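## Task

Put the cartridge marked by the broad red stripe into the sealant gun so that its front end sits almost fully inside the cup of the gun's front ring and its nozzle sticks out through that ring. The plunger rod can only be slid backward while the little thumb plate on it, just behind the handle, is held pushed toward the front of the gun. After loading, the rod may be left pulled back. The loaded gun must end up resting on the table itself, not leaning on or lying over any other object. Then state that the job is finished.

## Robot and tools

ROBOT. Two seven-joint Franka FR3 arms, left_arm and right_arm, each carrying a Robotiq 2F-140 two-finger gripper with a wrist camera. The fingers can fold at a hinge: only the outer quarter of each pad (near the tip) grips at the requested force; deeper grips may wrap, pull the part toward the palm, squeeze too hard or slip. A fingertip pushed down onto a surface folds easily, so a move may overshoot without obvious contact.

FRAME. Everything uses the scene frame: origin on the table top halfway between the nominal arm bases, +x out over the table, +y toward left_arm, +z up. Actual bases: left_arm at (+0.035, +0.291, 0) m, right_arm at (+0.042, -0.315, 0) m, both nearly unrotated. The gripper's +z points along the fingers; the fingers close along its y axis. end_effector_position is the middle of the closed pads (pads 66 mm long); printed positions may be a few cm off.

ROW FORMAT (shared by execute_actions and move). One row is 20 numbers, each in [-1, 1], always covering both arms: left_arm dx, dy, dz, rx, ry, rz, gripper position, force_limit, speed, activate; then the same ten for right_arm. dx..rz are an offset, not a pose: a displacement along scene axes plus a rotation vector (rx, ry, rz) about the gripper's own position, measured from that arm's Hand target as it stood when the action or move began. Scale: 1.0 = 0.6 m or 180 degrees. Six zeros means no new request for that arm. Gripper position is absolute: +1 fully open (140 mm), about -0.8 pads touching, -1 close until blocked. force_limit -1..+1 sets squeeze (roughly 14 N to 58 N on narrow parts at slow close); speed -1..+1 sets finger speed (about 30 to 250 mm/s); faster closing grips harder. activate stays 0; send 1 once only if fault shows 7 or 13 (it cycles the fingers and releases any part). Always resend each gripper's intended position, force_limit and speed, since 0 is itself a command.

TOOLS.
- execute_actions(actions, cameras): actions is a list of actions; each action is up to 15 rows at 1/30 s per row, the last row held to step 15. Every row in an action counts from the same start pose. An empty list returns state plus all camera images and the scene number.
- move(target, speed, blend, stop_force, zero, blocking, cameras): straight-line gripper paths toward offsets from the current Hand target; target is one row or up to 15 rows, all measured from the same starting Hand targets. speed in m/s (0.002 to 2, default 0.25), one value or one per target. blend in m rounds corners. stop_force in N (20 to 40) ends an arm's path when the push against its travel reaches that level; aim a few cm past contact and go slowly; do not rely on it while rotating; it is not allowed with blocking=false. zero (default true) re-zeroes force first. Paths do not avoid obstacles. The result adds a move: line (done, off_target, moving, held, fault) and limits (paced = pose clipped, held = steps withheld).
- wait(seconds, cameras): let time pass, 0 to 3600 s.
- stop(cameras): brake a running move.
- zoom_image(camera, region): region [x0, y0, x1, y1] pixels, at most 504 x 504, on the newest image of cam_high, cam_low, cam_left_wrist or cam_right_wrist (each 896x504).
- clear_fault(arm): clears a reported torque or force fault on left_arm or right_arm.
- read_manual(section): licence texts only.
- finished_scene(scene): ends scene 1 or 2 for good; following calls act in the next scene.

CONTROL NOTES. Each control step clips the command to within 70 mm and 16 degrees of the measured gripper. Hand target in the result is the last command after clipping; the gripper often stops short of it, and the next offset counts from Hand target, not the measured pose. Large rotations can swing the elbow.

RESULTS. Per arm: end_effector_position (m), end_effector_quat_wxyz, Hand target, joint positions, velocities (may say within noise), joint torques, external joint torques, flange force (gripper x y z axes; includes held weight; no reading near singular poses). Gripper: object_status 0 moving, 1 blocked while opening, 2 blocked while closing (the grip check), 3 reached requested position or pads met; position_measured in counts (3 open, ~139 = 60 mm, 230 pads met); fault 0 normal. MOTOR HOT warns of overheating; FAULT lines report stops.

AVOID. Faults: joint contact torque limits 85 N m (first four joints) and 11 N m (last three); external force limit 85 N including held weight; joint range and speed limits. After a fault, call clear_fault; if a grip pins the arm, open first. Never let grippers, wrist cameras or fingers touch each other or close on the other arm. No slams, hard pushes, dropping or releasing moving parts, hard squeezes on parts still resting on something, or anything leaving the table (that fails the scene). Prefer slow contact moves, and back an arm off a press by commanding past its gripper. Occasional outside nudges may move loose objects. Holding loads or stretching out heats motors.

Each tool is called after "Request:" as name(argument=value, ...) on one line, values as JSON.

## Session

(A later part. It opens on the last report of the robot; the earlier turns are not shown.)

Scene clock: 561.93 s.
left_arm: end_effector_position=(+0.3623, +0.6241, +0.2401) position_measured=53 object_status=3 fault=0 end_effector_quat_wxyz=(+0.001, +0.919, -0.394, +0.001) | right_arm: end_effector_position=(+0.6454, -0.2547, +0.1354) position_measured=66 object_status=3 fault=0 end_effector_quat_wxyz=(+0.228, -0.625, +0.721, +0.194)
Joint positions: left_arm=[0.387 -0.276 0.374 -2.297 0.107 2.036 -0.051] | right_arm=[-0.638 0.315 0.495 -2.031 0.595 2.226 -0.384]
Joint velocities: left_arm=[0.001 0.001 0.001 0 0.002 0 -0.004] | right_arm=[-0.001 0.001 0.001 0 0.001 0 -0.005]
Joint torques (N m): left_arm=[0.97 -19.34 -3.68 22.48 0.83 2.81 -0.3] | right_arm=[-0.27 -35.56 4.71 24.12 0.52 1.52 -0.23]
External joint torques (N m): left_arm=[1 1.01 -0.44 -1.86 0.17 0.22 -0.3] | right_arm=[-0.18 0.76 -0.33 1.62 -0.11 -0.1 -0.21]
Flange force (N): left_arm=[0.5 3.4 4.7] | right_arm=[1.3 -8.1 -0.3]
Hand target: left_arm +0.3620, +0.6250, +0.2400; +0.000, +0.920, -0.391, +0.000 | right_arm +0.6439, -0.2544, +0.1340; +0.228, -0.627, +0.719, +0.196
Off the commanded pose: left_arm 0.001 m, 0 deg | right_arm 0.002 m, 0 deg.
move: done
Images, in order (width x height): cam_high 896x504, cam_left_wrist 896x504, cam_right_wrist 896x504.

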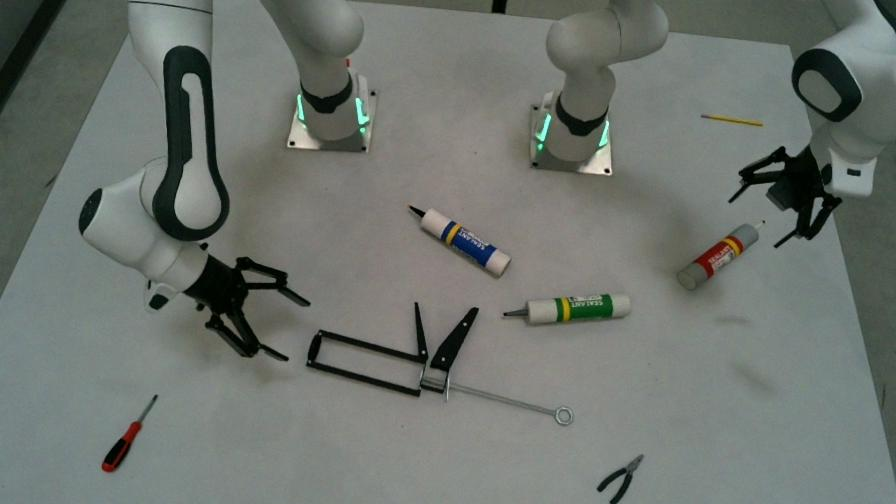

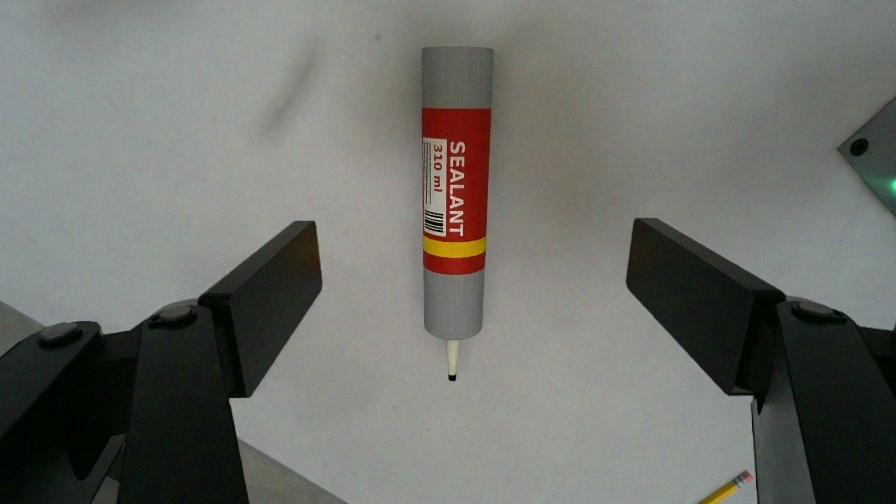

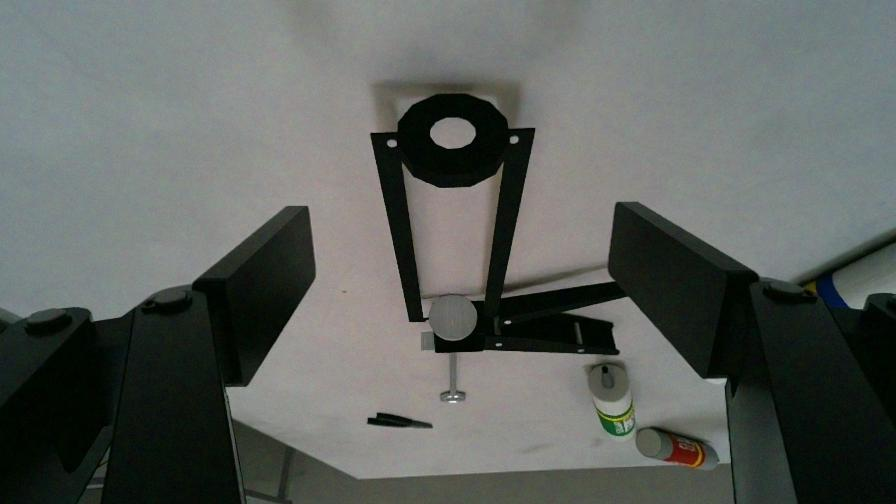

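Request:
move(target=[[0.0093,-0.0048,-0.3125,0,0,0,0.6,0,0,0, 0.0153,0.0875,-0.139,0,0,0,0.5,0,0,0],[0.0093,-0.0048,-0.3125,0,0,0,-1,0,-1,0, 0.0153,0.0875,-0.139,0,0,0,0.5,0,0,0]], speed=0.15, cameras=["cam_left_wrist","cam_right_wrist"])

Scene clock: 585.37 s.
left_arm: end_effector_position=(+0.3669, +0.6220, +0.0529) position_measured=159 object_status=0 fault=0 end_effector_quat_wxyz=(+0.000, +0.921, -0.390, -0.001) | right_arm: end_effector_position=(+0.6519, -0.2013, +0.0509) position_measured=66 object_status=3 fault=0 end_effector_quat_wxyz=(+0.227, -0.625, +0.720, +0.197)
Joint positions: left_arm=[0.373 0.055 0.397 -2.499 -0.036 2.55 0.04] | right_arm=[-0.549 0.493 0.518 -2.046 0.599 2.441 -0.393]
Joint torques (N m): left_arm=[0.52 -23.74 0.34 17.86 0.1 2.87 0.08] | right_arm=[0.27 -38.38 7.55 22.57 -0.01 1.67 -0.19]
External joint torques (N m): left_arm=[0.58 2.83 -0.25 -1.58 -0.31 0.3 0.08] | right_arm=[0.32 0.69 -0.42 2.44 -0.09 0.1 -0.17]
Flange force (N): left_arm=[-0.7 -2.8 9.4] | right_arm=[0.8 -11.2 2.4]
Hand target: left_arm +0.3676, +0.6221, +0.0525; +0.000, +0.920, -0.391, +0.000 | right_arm +0.6531, -0.2019, +0.0506; +0.228, -0.627, +0.719, +0.196
Off the commanded pose: left_arm 0.001 m, 0 deg | right_arm 0.001 m, 0 deg.
move: done

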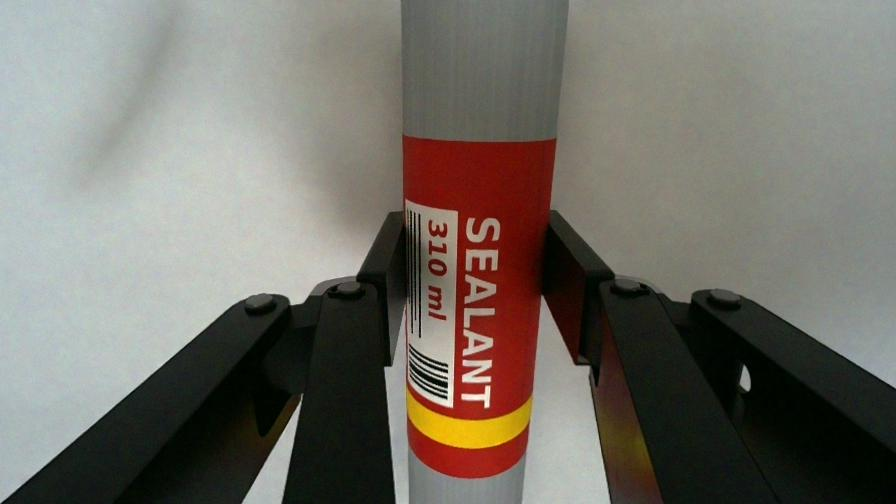

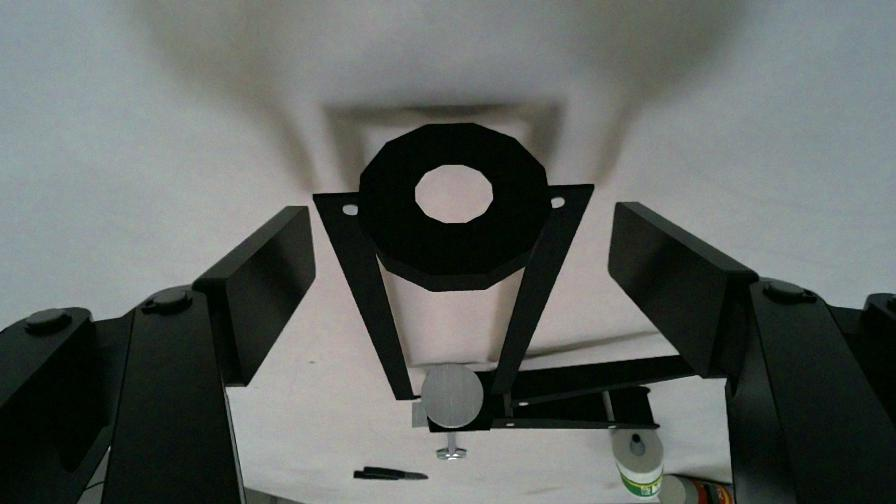

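Request:
move(target=[[0,0,0.0,0,0,0,-1,0,-1,0, 0.0067,0,0,0,0,0,0.5,0,0,0],[0,0,0.02,0,0,0,-1,0,-1,0, 0.0067,0,0,0,0,0,-1,0,-1,0],[0,0,0.25,0,0,0,-1,0,-1,0, 0.0067,0,0.01,0,0,0,-1,0,-1,0],[0,0,0.35,0,0,0,-1,0,-1,0, -0.0433,0.008,0.01,0,0,-0.0378,-1,0,-1,0]], speed=0.1, cameras=["cam_left_wrist","cam_right_wrist","cam_high"])

Scene clock: 605.30 s.
left_arm: end_effector_position=(+0.3664, +0.6195, +0.2578) position_measured=159 object_status=2 fault=0 end_effector_quat_wxyz=(+0.005, +0.919, -0.394, -0.001) | right_arm: end_effector_position=(+0.6245, -0.1954, +0.0545) position_measured=111 object_status=2 fault=0 end_effector_quat_wxyz=(+0.237, -0.585, +0.754, +0.185)
Joint positions: left_arm=[0.391 -0.281 0.353 -2.255 0.101 1.979 -0.061] | right_arm=[-0.583 0.388 0.571 -2.207 0.741 2.546 -0.404]
Joint velocities: left_arm=[0.001 0.001 0 0 0.001 -0.003 -0.001] | right_arm=[0.001 -0.002 -0.001 -0.001 0 0.003 -0.005]
Joint torques (N m): left_arm=[1 -21.88 -3.87 26 1.06 2.6 -0.31] | right_arm=[-0.63 -36.53 6.66 22.67 0.56 1.65 0.05]
External joint torques (N m): left_arm=[1.05 -1.39 -0.68 1.53 0.38 0.05 -0.31] | right_arm=[-0.59 -1.69 0.04 2.95 0.75 0.08 0.07]
Flange force (N): left_arm=[0.2 1.3 -4.0] | right_arm=[-1.9 -3.6 -3.1]
Hand target: left_arm +0.3676, +0.6221, +0.2625; +0.000, +0.920, -0.391, +0.000 | right_arm +0.6271, -0.1971, +0.0566; +0.239, -0.584, +0.754, +0.182
Off the commanded pose: left_arm 0.005 m, 1 deg | right_arm 0.004 m, 1 deg.
move: off_target (left_arm, right_arm)
Images, in order (width x height): cam_high 896x504, cam_left_wrist 896x504, cam_right_wrist 896x504.

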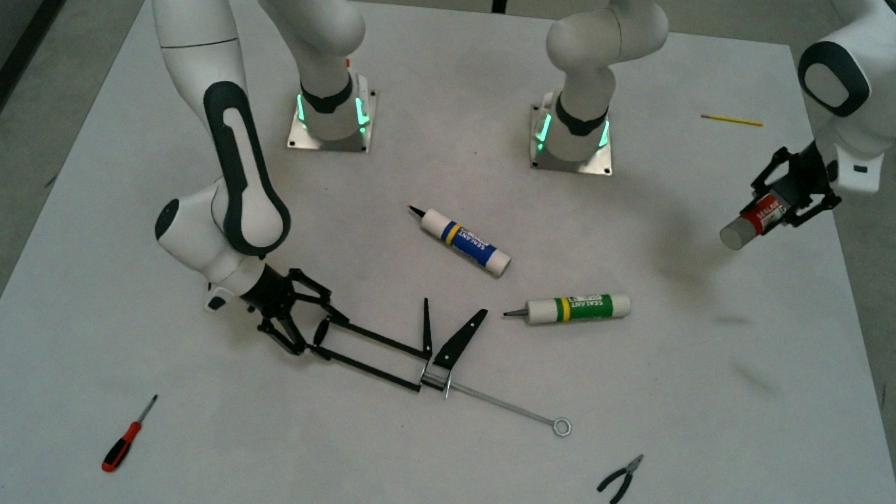

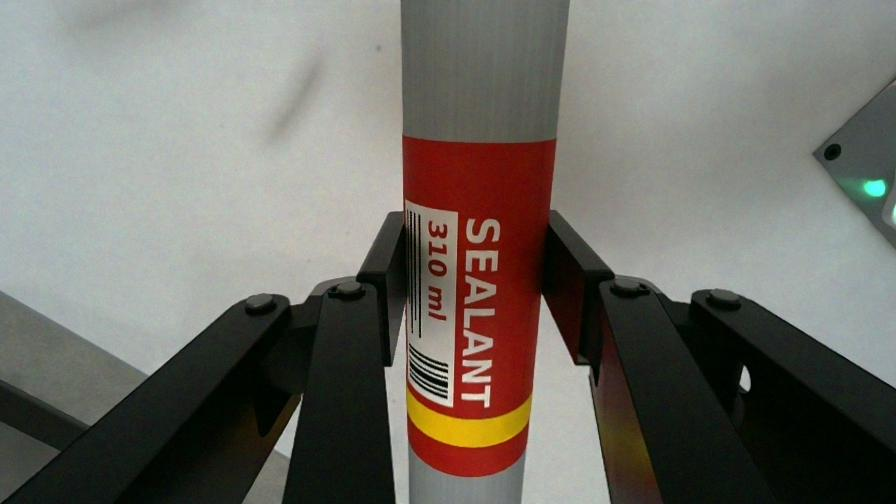

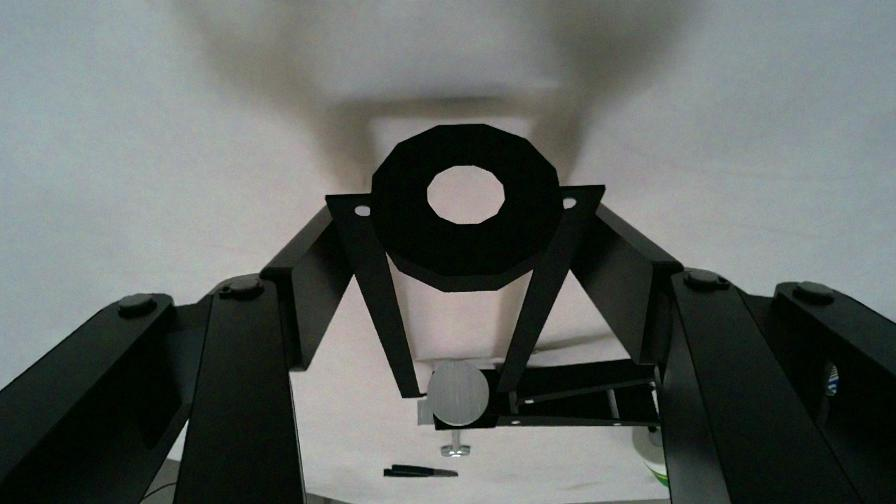

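Request:
move(target=[0.2207,-0.4535,0.0625,0,0,-0.661,-1,0,-1,0, 0,0,-0.009,0,0,0,-1,0,-1,0], speed=0.35)

Request:
move(target=[0.3412,-0.5807,-0.2333,0.0861,0.0850,-0.6639,-1,0,-1,0, 0,0,0,0,0,0,-1,0,-1,0], speed=0.35, cameras=["cam_left_wrist","cam_right_wrist","cam_high"])

Scene clock: 655.60 s.
left_arm: end_effector_position=(+0.4973, +0.3490, +0.2961) position_measured=159 object_status=2 fault=0 end_effector_quat_wxyz=(-0.005, -0.135, +0.991, -0.001) | right_arm: end_effector_position=(+0.6247, -0.1959, +0.0507) position_measured=111 object_status=2 fault=0 end_effector_quat_wxyz=(+0.237, -0.584, +0.754, +0.184)
Joint positions: left_arm=[-0.456 -0.329 0.508 -2.175 0.163 1.872 1.289] | right_arm=[-0.583 0.397 0.571 -2.207 0.743 2.556 -0.41]
Joint velocities: left_arm=[0.002 0.001 0 -0.001 0 0 0.006] | right_arm=[within noise]
Joint torques (N m): left_arm=[0.07 -17.96 -5.05 26.17 0.88 2.63 0.19] | right_arm=[0.13 -34.55 6.3 22.41 0.29 1.96 -0.03]
External joint torques (N m): left_arm=[0.18 -1.19 0.19 1.79 0.14 0.2 0.19] | right_arm=[0.11 0.4 -0.51 2.84 0.5 0.4 -0.01]
Flange force (N): left_arm=[-1.5 0.8 -3.8] | right_arm=[-0.3 -9.4 3.4]
Hand target: left_arm +0.5000, +0.3500, +0.3000; +0.000, -0.130, +0.992, +0.000 | right_arm +0.6271, -0.1971, +0.0512; +0.239, -0.584, +0.754, +0.182
Off the commanded pose: left_arm 0.005 m, 1 deg | right_arm 0.003 m, 0 deg.
move: off_target (left_arm)

Scene clock: 660.17 s.
left_arm: end_effector_position=(+0.7013, +0.0012, +0.1533) position_measured=159 object_status=2 fault=0 end_effector_quat_wxyz=(-0.098, +0.785, +0.599, +0.121) | right_arm: end_effector_position=(+0.6247, -0.1959, +0.0507) position_measured=111 object_status=2 fault=0 end_effector_quat_wxyz=(+0.237, -0.584, +0.754, +0.184)
Joint positions: left_arm=[-0.594 0.731 0.082 -1.174 0.252 1.807 2.816] | right_arm=[-0.583 0.397 0.571 -2.207 0.743 2.556 -0.41]
Joint velocities: left_arm=[0 0 -0.001 0 0 -0.001 0.006] | right_arm=[within noise]
Joint torques (N m): left_arm=[0.87 -54.75 2.4 26 2.08 1.94 0.17] | right_arm=[0.2 -34.63 6.31 22.33 0.3 1.94 -0.05]
External joint torques (N m): left_arm=[1.05 -1.26 -0.05 1.4 0.69 -0.17 0.16] | right_arm=[0.19 0.21 -0.48 2.82 0.51 0.39 -0.03]
Flange force (N): left_arm=[0.6 5.8 -3.2] | right_arm=[-0.6 -8.9 3.1]
Hand target: left_arm +0.7047, +0.0016, +0.1600; -0.095, +0.787, +0.596, +0.125 | right_arm +0.6271, -0.1971, +0.0512; +0.239, -0.584, +0.754, +0.182
Off the commanded pose: left_arm 0.008 m, 1 deg | right_arm 0.003 m, 0 deg.
move: off_target (left_arm)
Images, in order (width x height): cam_high 896x504, cam_left_wrist 896x504, cam_right_wrist 896x504.

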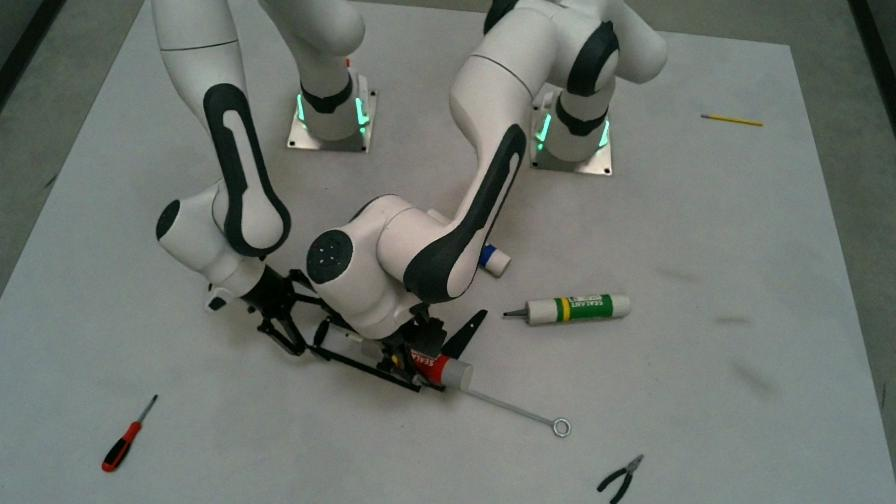

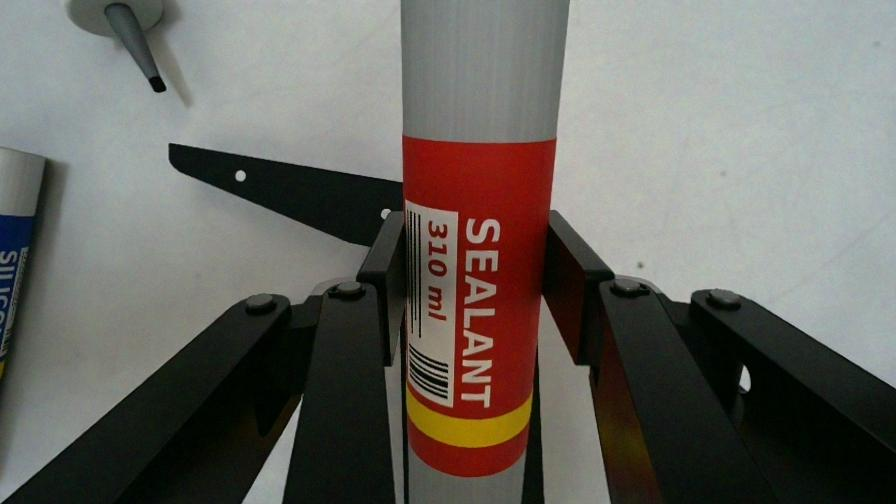

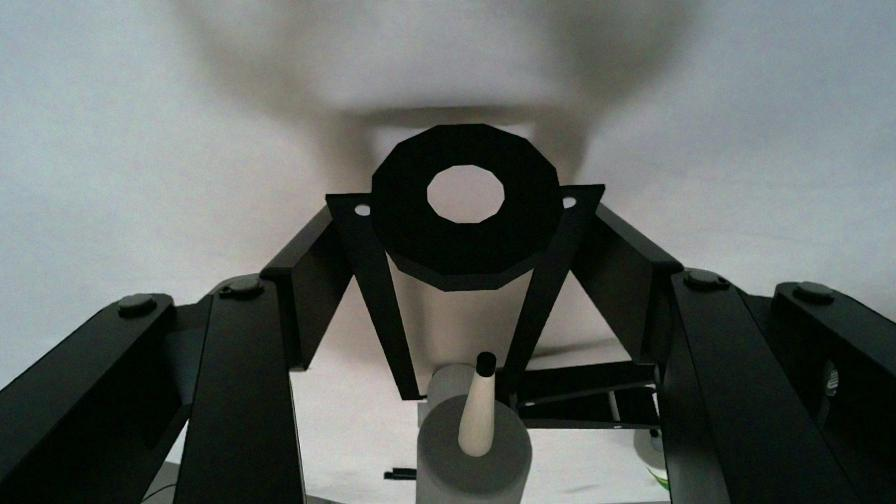

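Request:
move(target=[0.0105,-0.0027,-0.05,0,0,0,-1,0,-1,0, 0,0,0,0,0,0,-1,0,-1,0], speed=0.1, cameras=["cam_right_wrist"])

Scene clock: 683.13 s.
left_arm: end_effector_position=(+0.7054, +0.0005, +0.1210) position_measured=159 object_status=2 fault=0 end_effector_quat_wxyz=(-0.102, +0.788, +0.595, +0.120) | right_arm: end_effector_position=(+0.6247, -0.1959, +0.0507) position_measured=111 object_status=2 fault=0 end_effector_quat_wxyz=(+0.237, -0.584, +0.754, +0.184)
Joint positions: left_arm=[-0.592 0.783 0.083 -1.168 0.252 1.844 2.818] | right_arm=[-0.583 0.397 0.571 -2.207 0.743 2.556 -0.41]
Joint velocities: left_arm=[0.001 0 0.002 -0.001 0 0.004 -0.001] | right_arm=[within noise]
Joint torques (N m): left_arm=[0.58 -56.54 2.58 25.51 1.8 2.5 -0.05] | right_arm=[0.21 -34.56 6.26 22.32 0.3 1.93 -0.03]
External joint torques (N m): left_arm=[0.41 -2.21 -0.23 1.09 0.45 0.45 -0.06] | right_arm=[0.18 0.39 -0.56 2.76 0.51 0.38 -0.02]
Flange force (N): left_arm=[1.8 -3.0 -1.6] | right_arm=[-0.4 -9.2 3.4]
Hand target: left_arm +0.7110, +0.0000, +0.1300; -0.095, +0.787, +0.596, +0.125 | right_arm +0.6271, -0.1971, +0.0512; +0.239, -0.584, +0.754, +0.182
Off the commanded pose: left_arm 0.011 m, 1 deg | right_arm 0.003 m, 0 deg.
move: off_target (left_arm)

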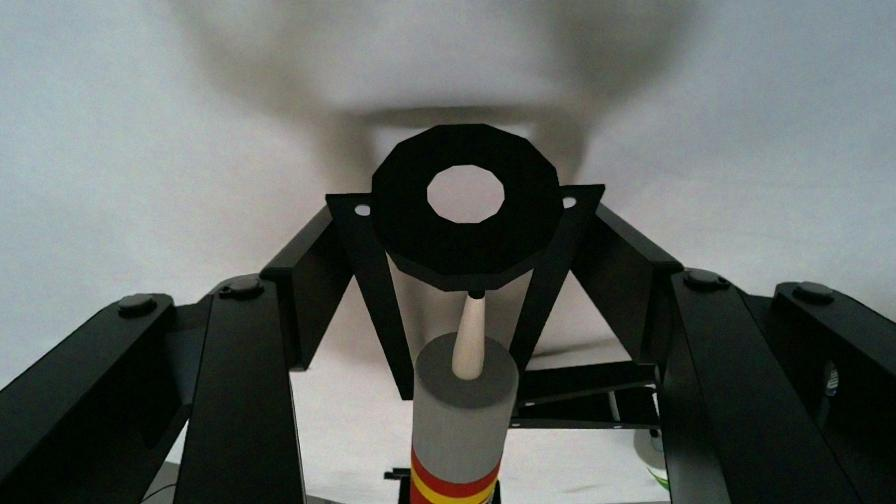

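Request:
move(target=[-0.0045,-0.0315,-0.0103,0,0,0.0056,-1,0,-1,0, 0,0,0,0,0,0,-1,0,-1,0], speed=0.06, cameras=["cam_right_wrist","cam_left_wrist"])

Scene clock: 708.67 s.
left_arm: end_effector_position=(+0.7058, -0.0177, +0.1174) position_measured=159 object_status=2 fault=0 end_effector_quat_wxyz=(-0.101, +0.785, +0.598, +0.122) | right_arm: end_effector_position=(+0.6247, -0.1959, +0.0507) position_measured=111 object_status=2 fault=0 end_effector_quat_wxyz=(+0.237, -0.584, +0.754, +0.184)
Joint positions: left_arm=[-0.612 0.83 0.084 -1.096 0.248 1.816 2.794] | right_arm=[-0.583 0.397 0.571 -2.207 0.743 2.556 -0.41]
Joint velocities: left_arm=[0 0 -0.001 0 0.001 -0.003 -0.005] | right_arm=[within noise]
Joint torques (N m): left_arm=[0.56 -56.64 3.16 25.92 1.54 1.92 -0.29] | right_arm=[0.18 -34.58 6.27 22.32 0.3 1.95 -0.03]
External joint torques (N m): left_arm=[0.69 -1.36 0.45 1.44 0.16 -0.14 -0.3] | right_arm=[0.23 0.37 -0.47 2.72 0.51 0.37 -0.01]
Flange force (N): left_arm=[-0.4 5.9 -3.3] | right_arm=[-0.5 -9.0 3.4]
Hand target: left_arm +0.7083, -0.0189, +0.1238; -0.096, +0.782, +0.603, +0.124 | right_arm +0.6271, -0.1971, +0.0512; +0.239, -0.584, +0.754, +0.182
Off the commanded pose: left_arm 0.007 m, 1 deg | right_arm 0.003 m, 0 deg.
move: off_target (left_arm)
Images, in order (width x height): cam_left_wrist 896x504, cam_right_wrist 896x504.

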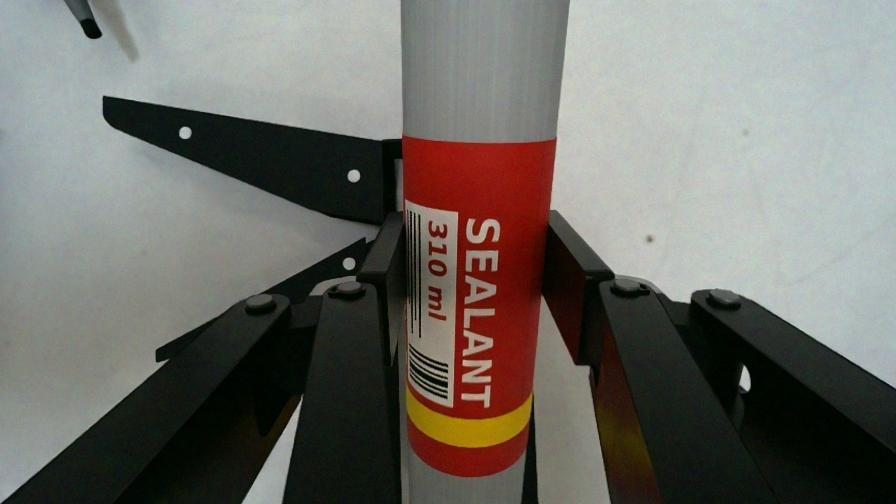

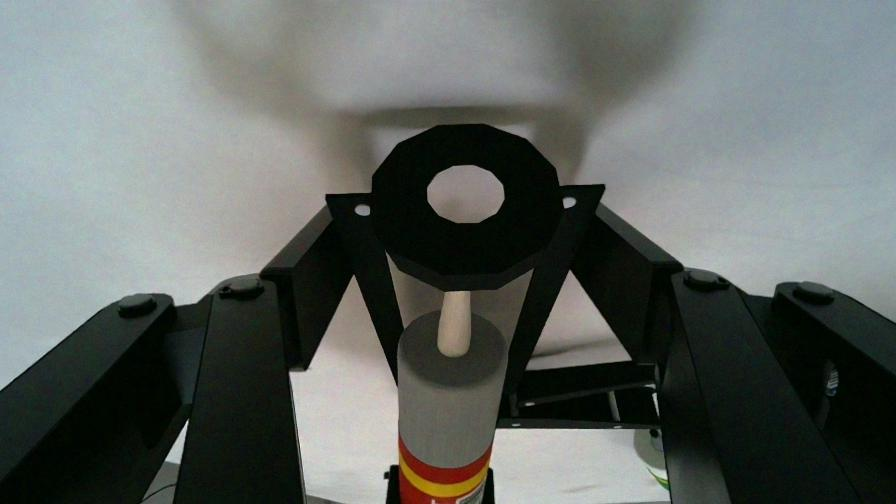

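Request:
move(target=[-0.0145,-0.0457,-0.0155,0,0,0,-1,0,-1,0, 0,0,0,0,0,0,-1,0,-1,0], speed=0.05, stop_force=20, cameras=["cam_right_wrist"])

Scene clock: 723.93 s.
left_arm: end_effector_position=(+0.6979, -0.0424, +0.1087) position_measured=159 object_status=2 fault=0 end_effector_quat_wxyz=(-0.102, +0.785, +0.598, +0.122) | right_arm: end_effector_position=(+0.6247, -0.1960, +0.0507) position_measured=111 object_status=2 fault=0 end_effector_quat_wxyz=(+0.237, -0.584, +0.754, +0.184)
Joint positions: left_arm=[-0.643 0.874 0.083 -1.04 0.242 1.793 2.767] | right_arm=[-0.583 0.397 0.571 -2.207 0.743 2.556 -0.41]
Joint velocities: left_arm=[0 -0.001 0.001 0 0 -0.003 -0.006] | right_arm=[within noise]
Joint torques (N m): left_arm=[0.62 -57.38 2.87 25.97 1.63 1.89 -0.35] | right_arm=[0.11 -34.64 6.23 22.24 0.21 1.89 -0.04]
External joint torques (N m): left_arm=[0.81 -1.34 0.15 1.5 0.24 -0.15 -0.36] | right_arm=[0.22 0.34 -0.45 2.71 0.42 0.32 -0.03]
Flange force (N): left_arm=[0.0 0.0 0.0] | right_arm=[-0.5 -9.1 3.2]
Hand target: left_arm +0.7003, -0.0444, +0.1152; -0.096, +0.782, +0.603, +0.124 (not the last commanded pose) | right_arm +0.6271, -0.1971, +0.0512; +0.239, -0.584, +0.754, +0.182
Off the commanded pose: left_arm 0.007 m, 1 deg | right_arm 0.003 m, 0 deg.
move: given up (left_arm; no force reading, so stop_force could not act: that arm's path ended)

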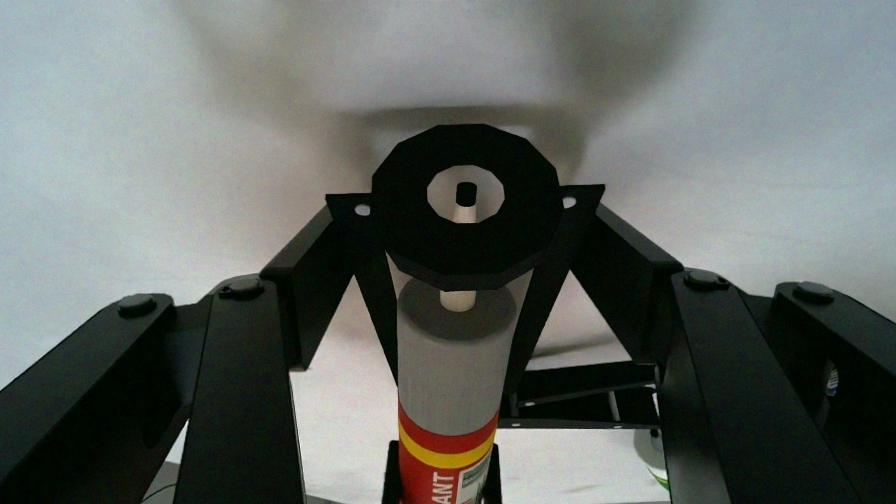

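Request:
move(target=[-0.0061,-0.0217,-0.0303,-0.0267,0.0075,0,-1,0,-1,0, 0,0,0,0,0,0,-1,0,-1,0], speed=0.05, cameras=["cam_right_wrist"])

Scene clock: 748.30 s.
left_arm: end_effector_position=(+0.6942, -0.0491, +0.0902) position_measured=159 object_status=2 fault=0 end_effector_quat_wxyz=(-0.081, +0.785, +0.608, +0.090) | right_arm: end_effector_position=(+0.6252, -0.1969, +0.0506) position_measured=111 object_status=2 fault=0 end_effector_quat_wxyz=(+0.237, -0.584, +0.755, +0.183)
Joint positions: left_arm=[-0.601 0.861 0.044 -1.095 0.199 1.858 2.767] | right_arm=[-0.584 0.397 0.571 -2.207 0.743 2.557 -0.41]
Joint torques (N m): left_arm=[-0.76 -57.21 -0.53 24.95 0.5 3.5 -0.12] | right_arm=[0.53 -34.61 6.65 22.27 0.18 1.74 -0.02]
External joint torques (N m): left_arm=[-0.94 -1.45 -2.6 0.56 -0.72 1.37 -0.13] | right_arm=[0.67 0.33 -0.02 2.7 0.39 0.16 -0.01]
Flange force (N): left_arm=[0.8 -7.5 1.0] | right_arm=[-1.2 -9.1 3.4]
Hand target: left_arm +0.6966, -0.0574, +0.0970; -0.070, +0.787, +0.607, +0.089 | right_arm +0.6271, -0.1971, +0.0512; +0.239, -0.584, +0.754, +0.182
Off the commanded pose: left_arm 0.011 m, 1 deg | right_arm 0.002 m, 0 deg.
move: off_target (left_arm)

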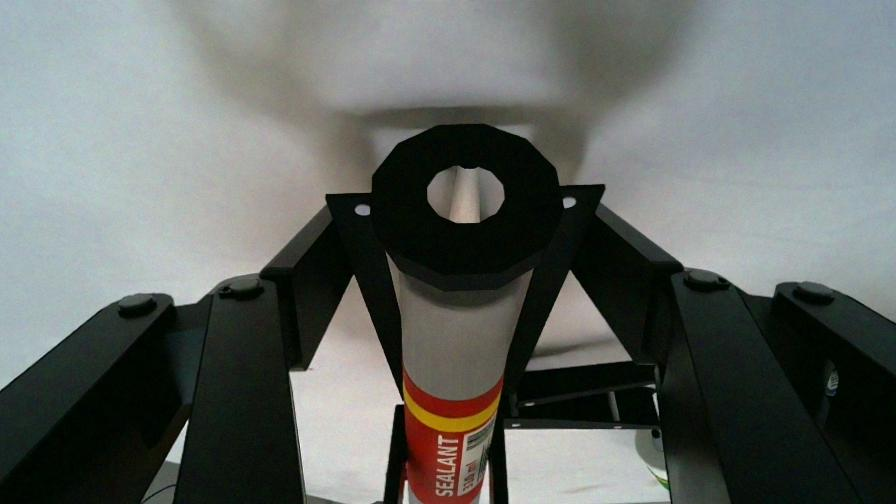

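Request:
zoom_image(camera="cam_right_wrist", region=[360, 110, 580, 310])

Scaled by 2.291 from the camera's image (finer frame: 1280x720).

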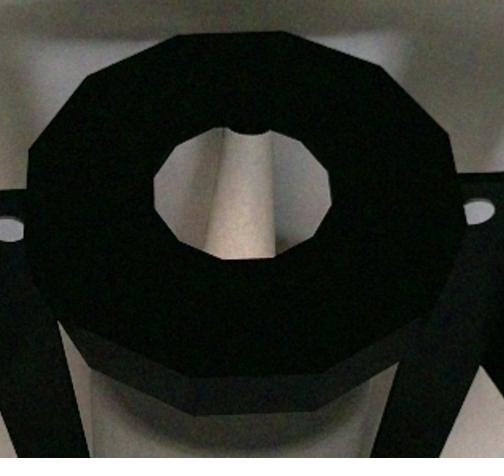

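Request:
move(target=[[0.0055,0.0302,0,0,0,0,-1,0,-1,0, 0,0,0,0,0,0,-1,0,-1,0],[0.0055,0.0302,-0.0153,-0.016,0.0045,0,-1,0,-1,0, 0,0,0,0,0,0,-1,0,-1,0]], speed=0.05, cameras=["cam_right_wrist","cam_left_wrist"])

Scene clock: 776.50 s.
left_arm: end_effector_position=(+0.6994, -0.0373, +0.0921) position_measured=159 object_status=2 fault=0 end_effector_quat_wxyz=(-0.058, +0.790, +0.606, +0.071) | right_arm: end_effector_position=(+0.6252, -0.1969, +0.0506) position_measured=111 object_status=2 fault=0 end_effector_quat_wxyz=(+0.237, -0.584, +0.755, +0.183)
Joint positions: left_arm=[-0.541 0.802 0.008 -1.191 0.182 1.934 2.807] | right_arm=[-0.585 0.397 0.571 -2.207 0.744 2.558 -0.41]
Joint torques (N m): left_arm=[1.44 -49.6 -0.08 21.55 0.3 3.82 -0.28] | right_arm=[0.55 -34.7 6.61 22.19 0.07 1.71 -0.06]
External joint torques (N m): left_arm=[1.63 4.88 -1.06 -2.72 -0.78 1.56 -0.29] | right_arm=[0.52 0.38 -0.23 2.56 0.29 0.14 -0.04]
Flange force (N): left_arm=[1.2 -3.7 10.5] | right_arm=[-0.8 -9.1 3.2]
Hand target: left_arm +0.6999, -0.0393, +0.0878; -0.055, +0.789, +0.608, +0.068 | right_arm +0.6271, -0.1971, +0.0512; +0.239, -0.584, +0.754, +0.182
Off the commanded pose: left_arm 0.005 m, 1 deg | right_arm 0.002 m, 0 deg.
move: off_target (left_arm)
Images, in order (width x height): cam_left_wrist 896x504, cam_right_wrist 896x504.

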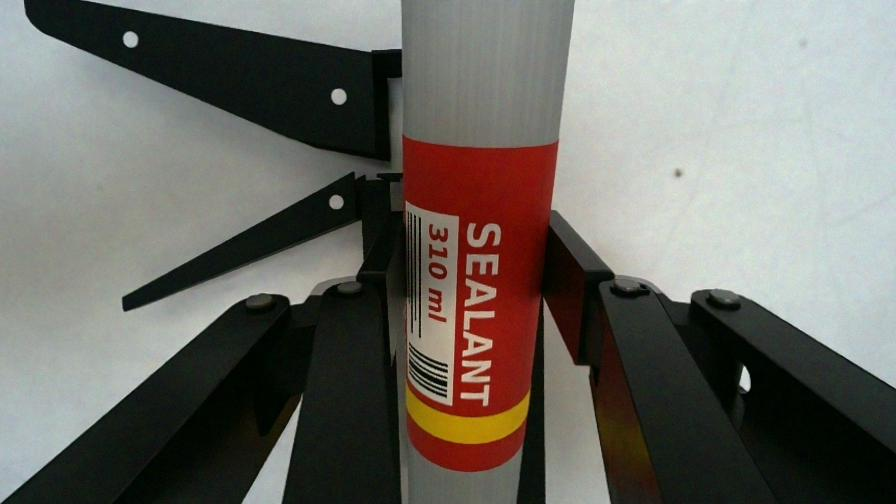

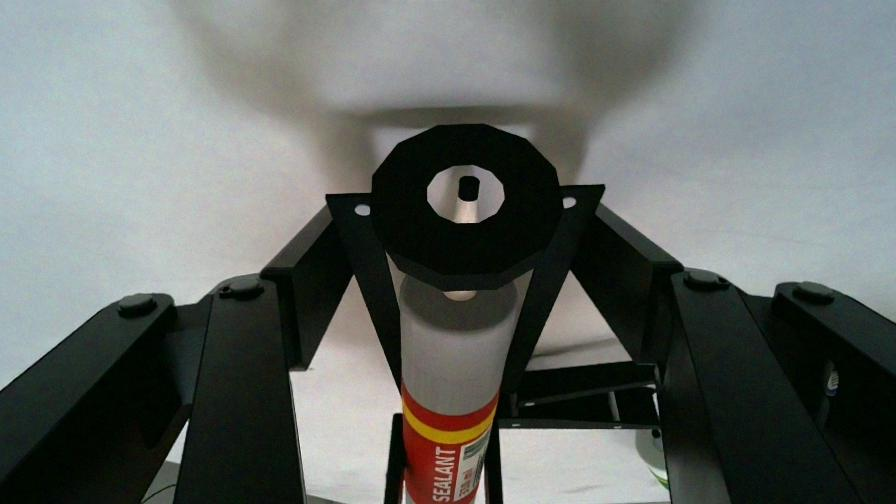

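Request:
move(target=[[0,0,0.0137,0,0,0,-1,0,-1,0, 0,0,0,0,0,0,-1,0,-1,0],[0,0,0.0137,0,0,0,-0.12,0,-1,0, 0,0,0,0,0,0,-1,0,-1,0],[0,0.001,0.0287,0,0,0,-0.12,0,-1,0, 0,0,0,0,0,0,-1,0,-1,0],[0,0.001,0.0287,0,0,0,-1,0,-1,0, 0,0,0,0,0,0,-1,0,-1,0]], speed=0.05, cameras=["cam_right_wrist","cam_left_wrist"])

Scene clock: 794.23 s.
left_arm: end_effector_position=(+0.7021, -0.0390, +0.1059) position_measured=160 object_status=2 fault=0 end_effector_quat_wxyz=(-0.052, +0.789, +0.608, +0.071) | right_arm: end_effector_position=(+0.6253, -0.1968, +0.0506) position_measured=111 object_status=2 fault=0 end_effector_quat_wxyz=(+0.237, -0.584, +0.755, +0.183)
Joint positions: left_arm=[-0.538 0.79 0.004 -1.179 0.18 1.92 2.809] | right_arm=[-0.585 0.397 0.571 -2.207 0.744 2.558 -0.41]
Joint torques (N m): left_arm=[0.94 -52.22 0 22.39 0.92 1.43 -0.13] | right_arm=[0.54 -34.7 6.62 22.29 0.05 1.92 -0.03]
External joint torques (N m): left_arm=[1.13 2.04 -0.9 -1.93 -0.18 -0.85 -0.14] | right_arm=[0.54 0.27 -0.18 2.71 0.27 0.35 -0.02]
Flange force (N): left_arm=[1.2 -2.9 2.5] | right_arm=[-1.1 -9.2 3.5]
Hand target: left_arm +0.6999, -0.0387, +0.1050; -0.055, +0.789, +0.608, +0.068 | right_arm +0.6271, -0.1971, +0.0512; +0.239, -0.584, +0.754, +0.182
Off the commanded pose: left_arm 0.002 m, 0 deg | right_arm 0.002 m, 0 deg.
move: done
Images, in order (width x height): cam_left_wrist 896x504, cam_right_wrist 896x504.

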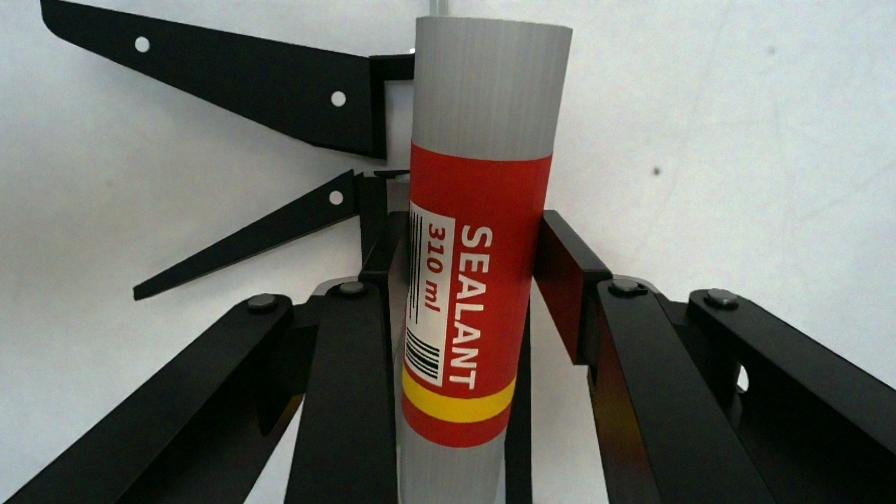

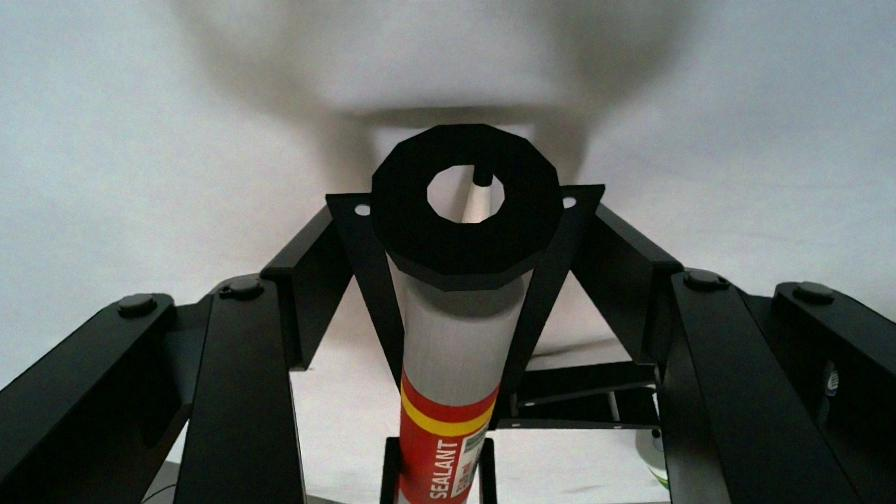

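Request:
move(target=[-0.0063,0.0017,0.006,0,0,0.0095,-1,0,-1,0, 0,0,0,0,0,0,-1,0,-1,0], speed=0.05, cameras=["cam_right_wrist","cam_left_wrist"])

Scene clock: 807.70 s.
left_arm: end_effector_position=(+0.6983, -0.0374, +0.1073) position_measured=160 object_status=2 fault=0 end_effector_quat_wxyz=(-0.054, +0.783, +0.616, +0.069) | right_arm: end_effector_position=(+0.6253, -0.1968, +0.0506) position_measured=111 object_status=2 fault=0 end_effector_quat_wxyz=(+0.237, -0.584, +0.755, +0.183)
Joint positions: left_arm=[-0.538 0.779 0.005 -1.192 0.176 1.916 2.789] | right_arm=[-0.585 0.397 0.571 -2.207 0.744 2.558 -0.41]
Joint velocities: left_arm=[0 0.001 0.001 -0.001 -0.001 0 -0.005] | right_arm=[within noise]
Joint torques (N m): left_arm=[0.21 -53.7 0.64 22.56 0.88 1.37 -0.26] | right_arm=[0.55 -34.7 6.58 22.41 0.05 1.98 0.02]
External joint torques (N m): left_arm=[-0.02 0.81 -0.52 -1.96 -0.23 -0.92 -0.26] | right_arm=[0.7 0.22 -0.08 2.86 0.26 0.4 0.03]
Flange force (N): left_arm=[1.7 -8.6 1.4] | right_arm=[-1.5 -9.7 3.8]
Hand target: left_arm +0.6961, -0.0376, +0.1086; -0.056, +0.780, +0.620, +0.067 | right_arm +0.6271, -0.1971, +0.0512; +0.239, -0.584, +0.754, +0.182
Off the commanded pose: left_arm 0.003 m, 1 deg | right_arm 0.002 m, 0 deg.
move: done
Images, in order (width x height): cam_left_wrist 896x504, cam_right_wrist 896x504.

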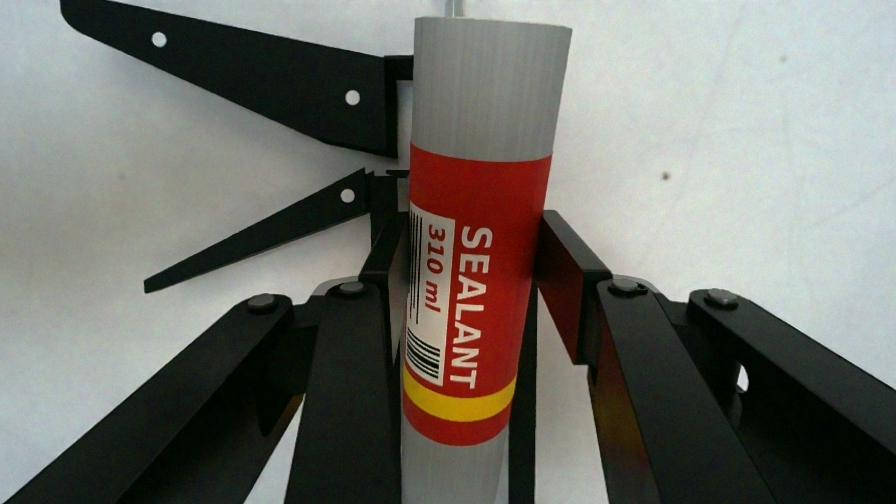

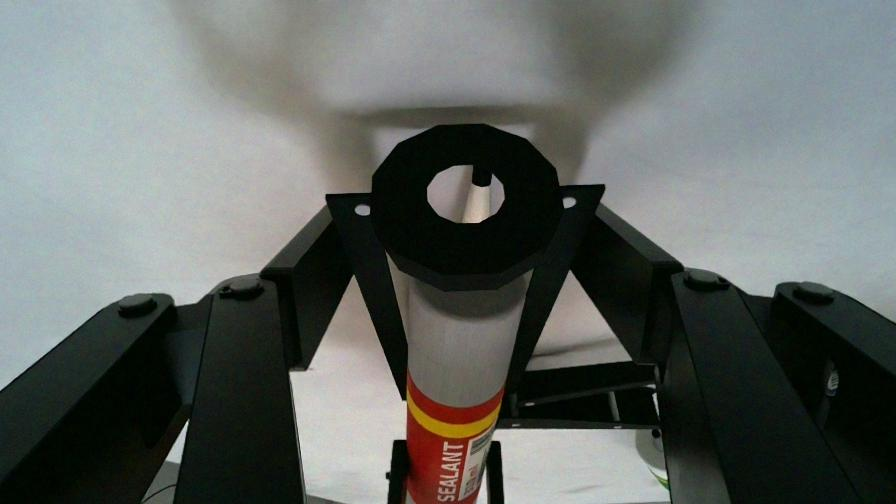

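Request:
move(target=[-0.0089,0.0023,0.004,0,0,0.02,-1,0,-1,0, 0,0,0,0,0,0,-1,0,-1,0], speed=0.05, cameras=["cam_right_wrist","cam_left_wrist"])

Scene clock: 825.73 s.
left_arm: end_effector_position=(+0.6918, -0.0349, +0.1083) position_measured=160 object_status=2 fault=0 end_effector_quat_wxyz=(-0.059, +0.763, +0.640, +0.067) | right_arm: end_effector_position=(+0.6253, -0.1968, +0.0506) position_measured=111 object_status=2 fault=0 end_effector_quat_wxyz=(+0.237, -0.584, +0.755, +0.183)
Joint positions: left_arm=[-0.543 0.769 0.011 -1.205 0.167 1.903 2.731] | right_arm=[-0.585 0.397 0.571 -2.207 0.744 2.558 -0.41]
Joint velocities: left_arm=[0 0 0.001 0.001 0.001 -0.002 -0.006] | right_arm=[within noise]
Joint torques (N m): left_arm=[0.04 -54 0.68 23.12 0.83 1.66 -0.26] | right_arm=[0.57 -34.78 6.56 22.32 0.05 1.91 -0.03]
External joint torques (N m): left_arm=[0.04 0.15 -0.46 -1.31 -0.27 -0.59 -0.26] | right_arm=[0.62 0.3 -0.2 2.69 0.27 0.33 -0.01]
Flange force (N): left_arm=[2.1 -7.3 0.9] | right_arm=[-1.1 -9.4 3.6]
Hand target: left_arm +0.6908, -0.0363, +0.1110; -0.058, +0.760, +0.644, +0.066 | right_arm +0.6271, -0.1971, +0.0512; +0.239, -0.584, +0.754, +0.182
Off the commanded pose: left_arm 0.003 m, 1 deg | right_arm 0.002 m, 0 deg.
move: done
Images, in order (width x height): cam_left_wrist 896x504, cam_right_wrist 896x504.

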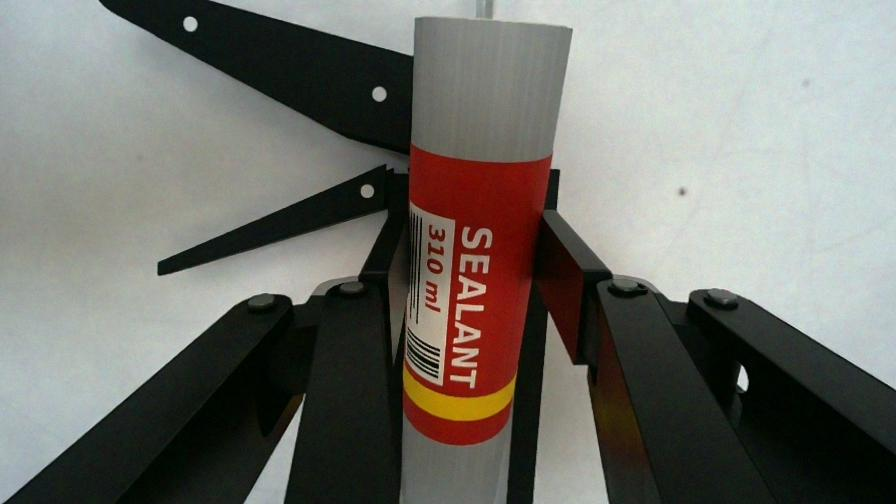

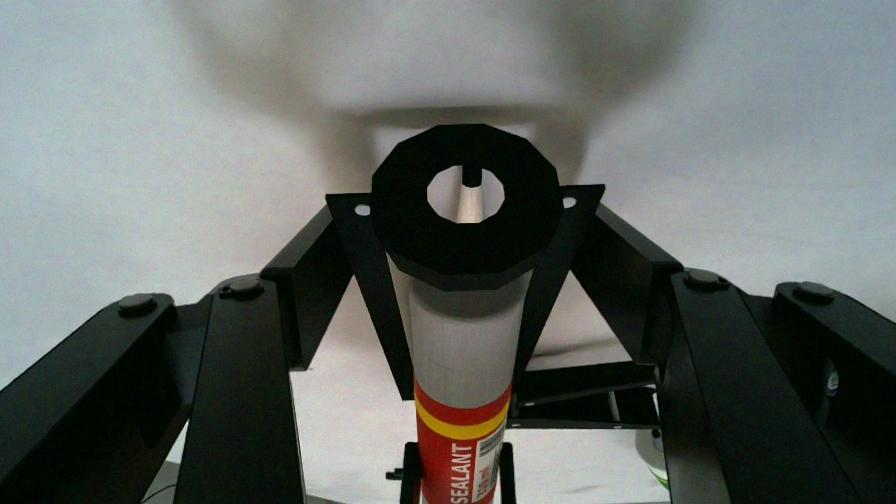

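Request:
move(target=[-0.0018,-0.0253,0,0,0,0,-1,0,-1,0, 0,0,0,0,0,0,-1,0,-1,0], speed=0.04, cameras=["cam_right_wrist","cam_left_wrist"])

Scene clock: 858.97 s.
left_arm: end_effector_position=(+0.6902, -0.0455, +0.1069) position_measured=160 object_status=2 fault=0 end_effector_quat_wxyz=(-0.063, +0.761, +0.642, +0.067) | right_arm: end_effector_position=(+0.6254, -0.1976, +0.0506) position_measured=111 object_status=2 fault=0 end_effector_quat_wxyz=(+0.238, -0.583, +0.755, +0.183)
Joint positions: left_arm=[-0.557 0.799 0.011 -1.154 0.166 1.874 2.717] | right_arm=[-0.585 0.397 0.571 -2.207 0.744 2.558 -0.41]
Joint velocities: left_arm=[0 0 0.001 0 -0.001 -0.004 -0.004] | right_arm=[within noise]
Joint torques (N m): left_arm=[-1.25 -54.92 -0.44 24.84 0.76 2.27 -0.39] | right_arm=[0.97 -34.72 7.01 22.2 0.03 1.69 -0.06]
External joint torques (N m): left_arm=[-1.39 -0.42 -1.69 0.52 -0.37 0.07 -0.39] | right_arm=[1.07 0.36 0.29 2.55 0.25 0.1 -0.04]
Flange force (N): left_arm=[-2.9 0.9 -1.3] | right_arm=[-1.7 -9.0 3.8]
Hand target: left_arm +0.6897, -0.0514, +0.1110; -0.058, +0.760, +0.644, +0.066 | right_arm +0.6271, -0.1971, +0.0512; +0.239, -0.584, +0.754, +0.182
Off the commanded pose: left_arm 0.007 m, 1 deg | right_arm 0.002 m, 0 deg.
move: off_target (left_arm)
Images, in order (width x height): cam_left_wrist 896x504, cam_right_wrist 896x504.

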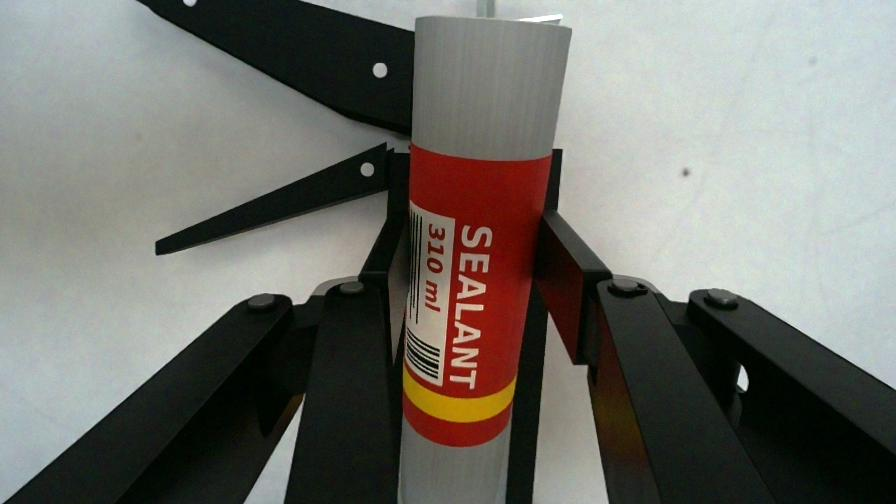

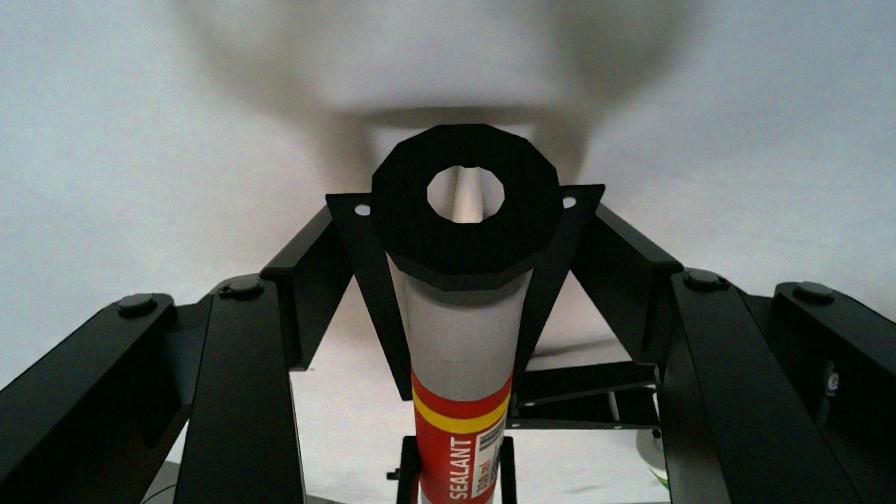

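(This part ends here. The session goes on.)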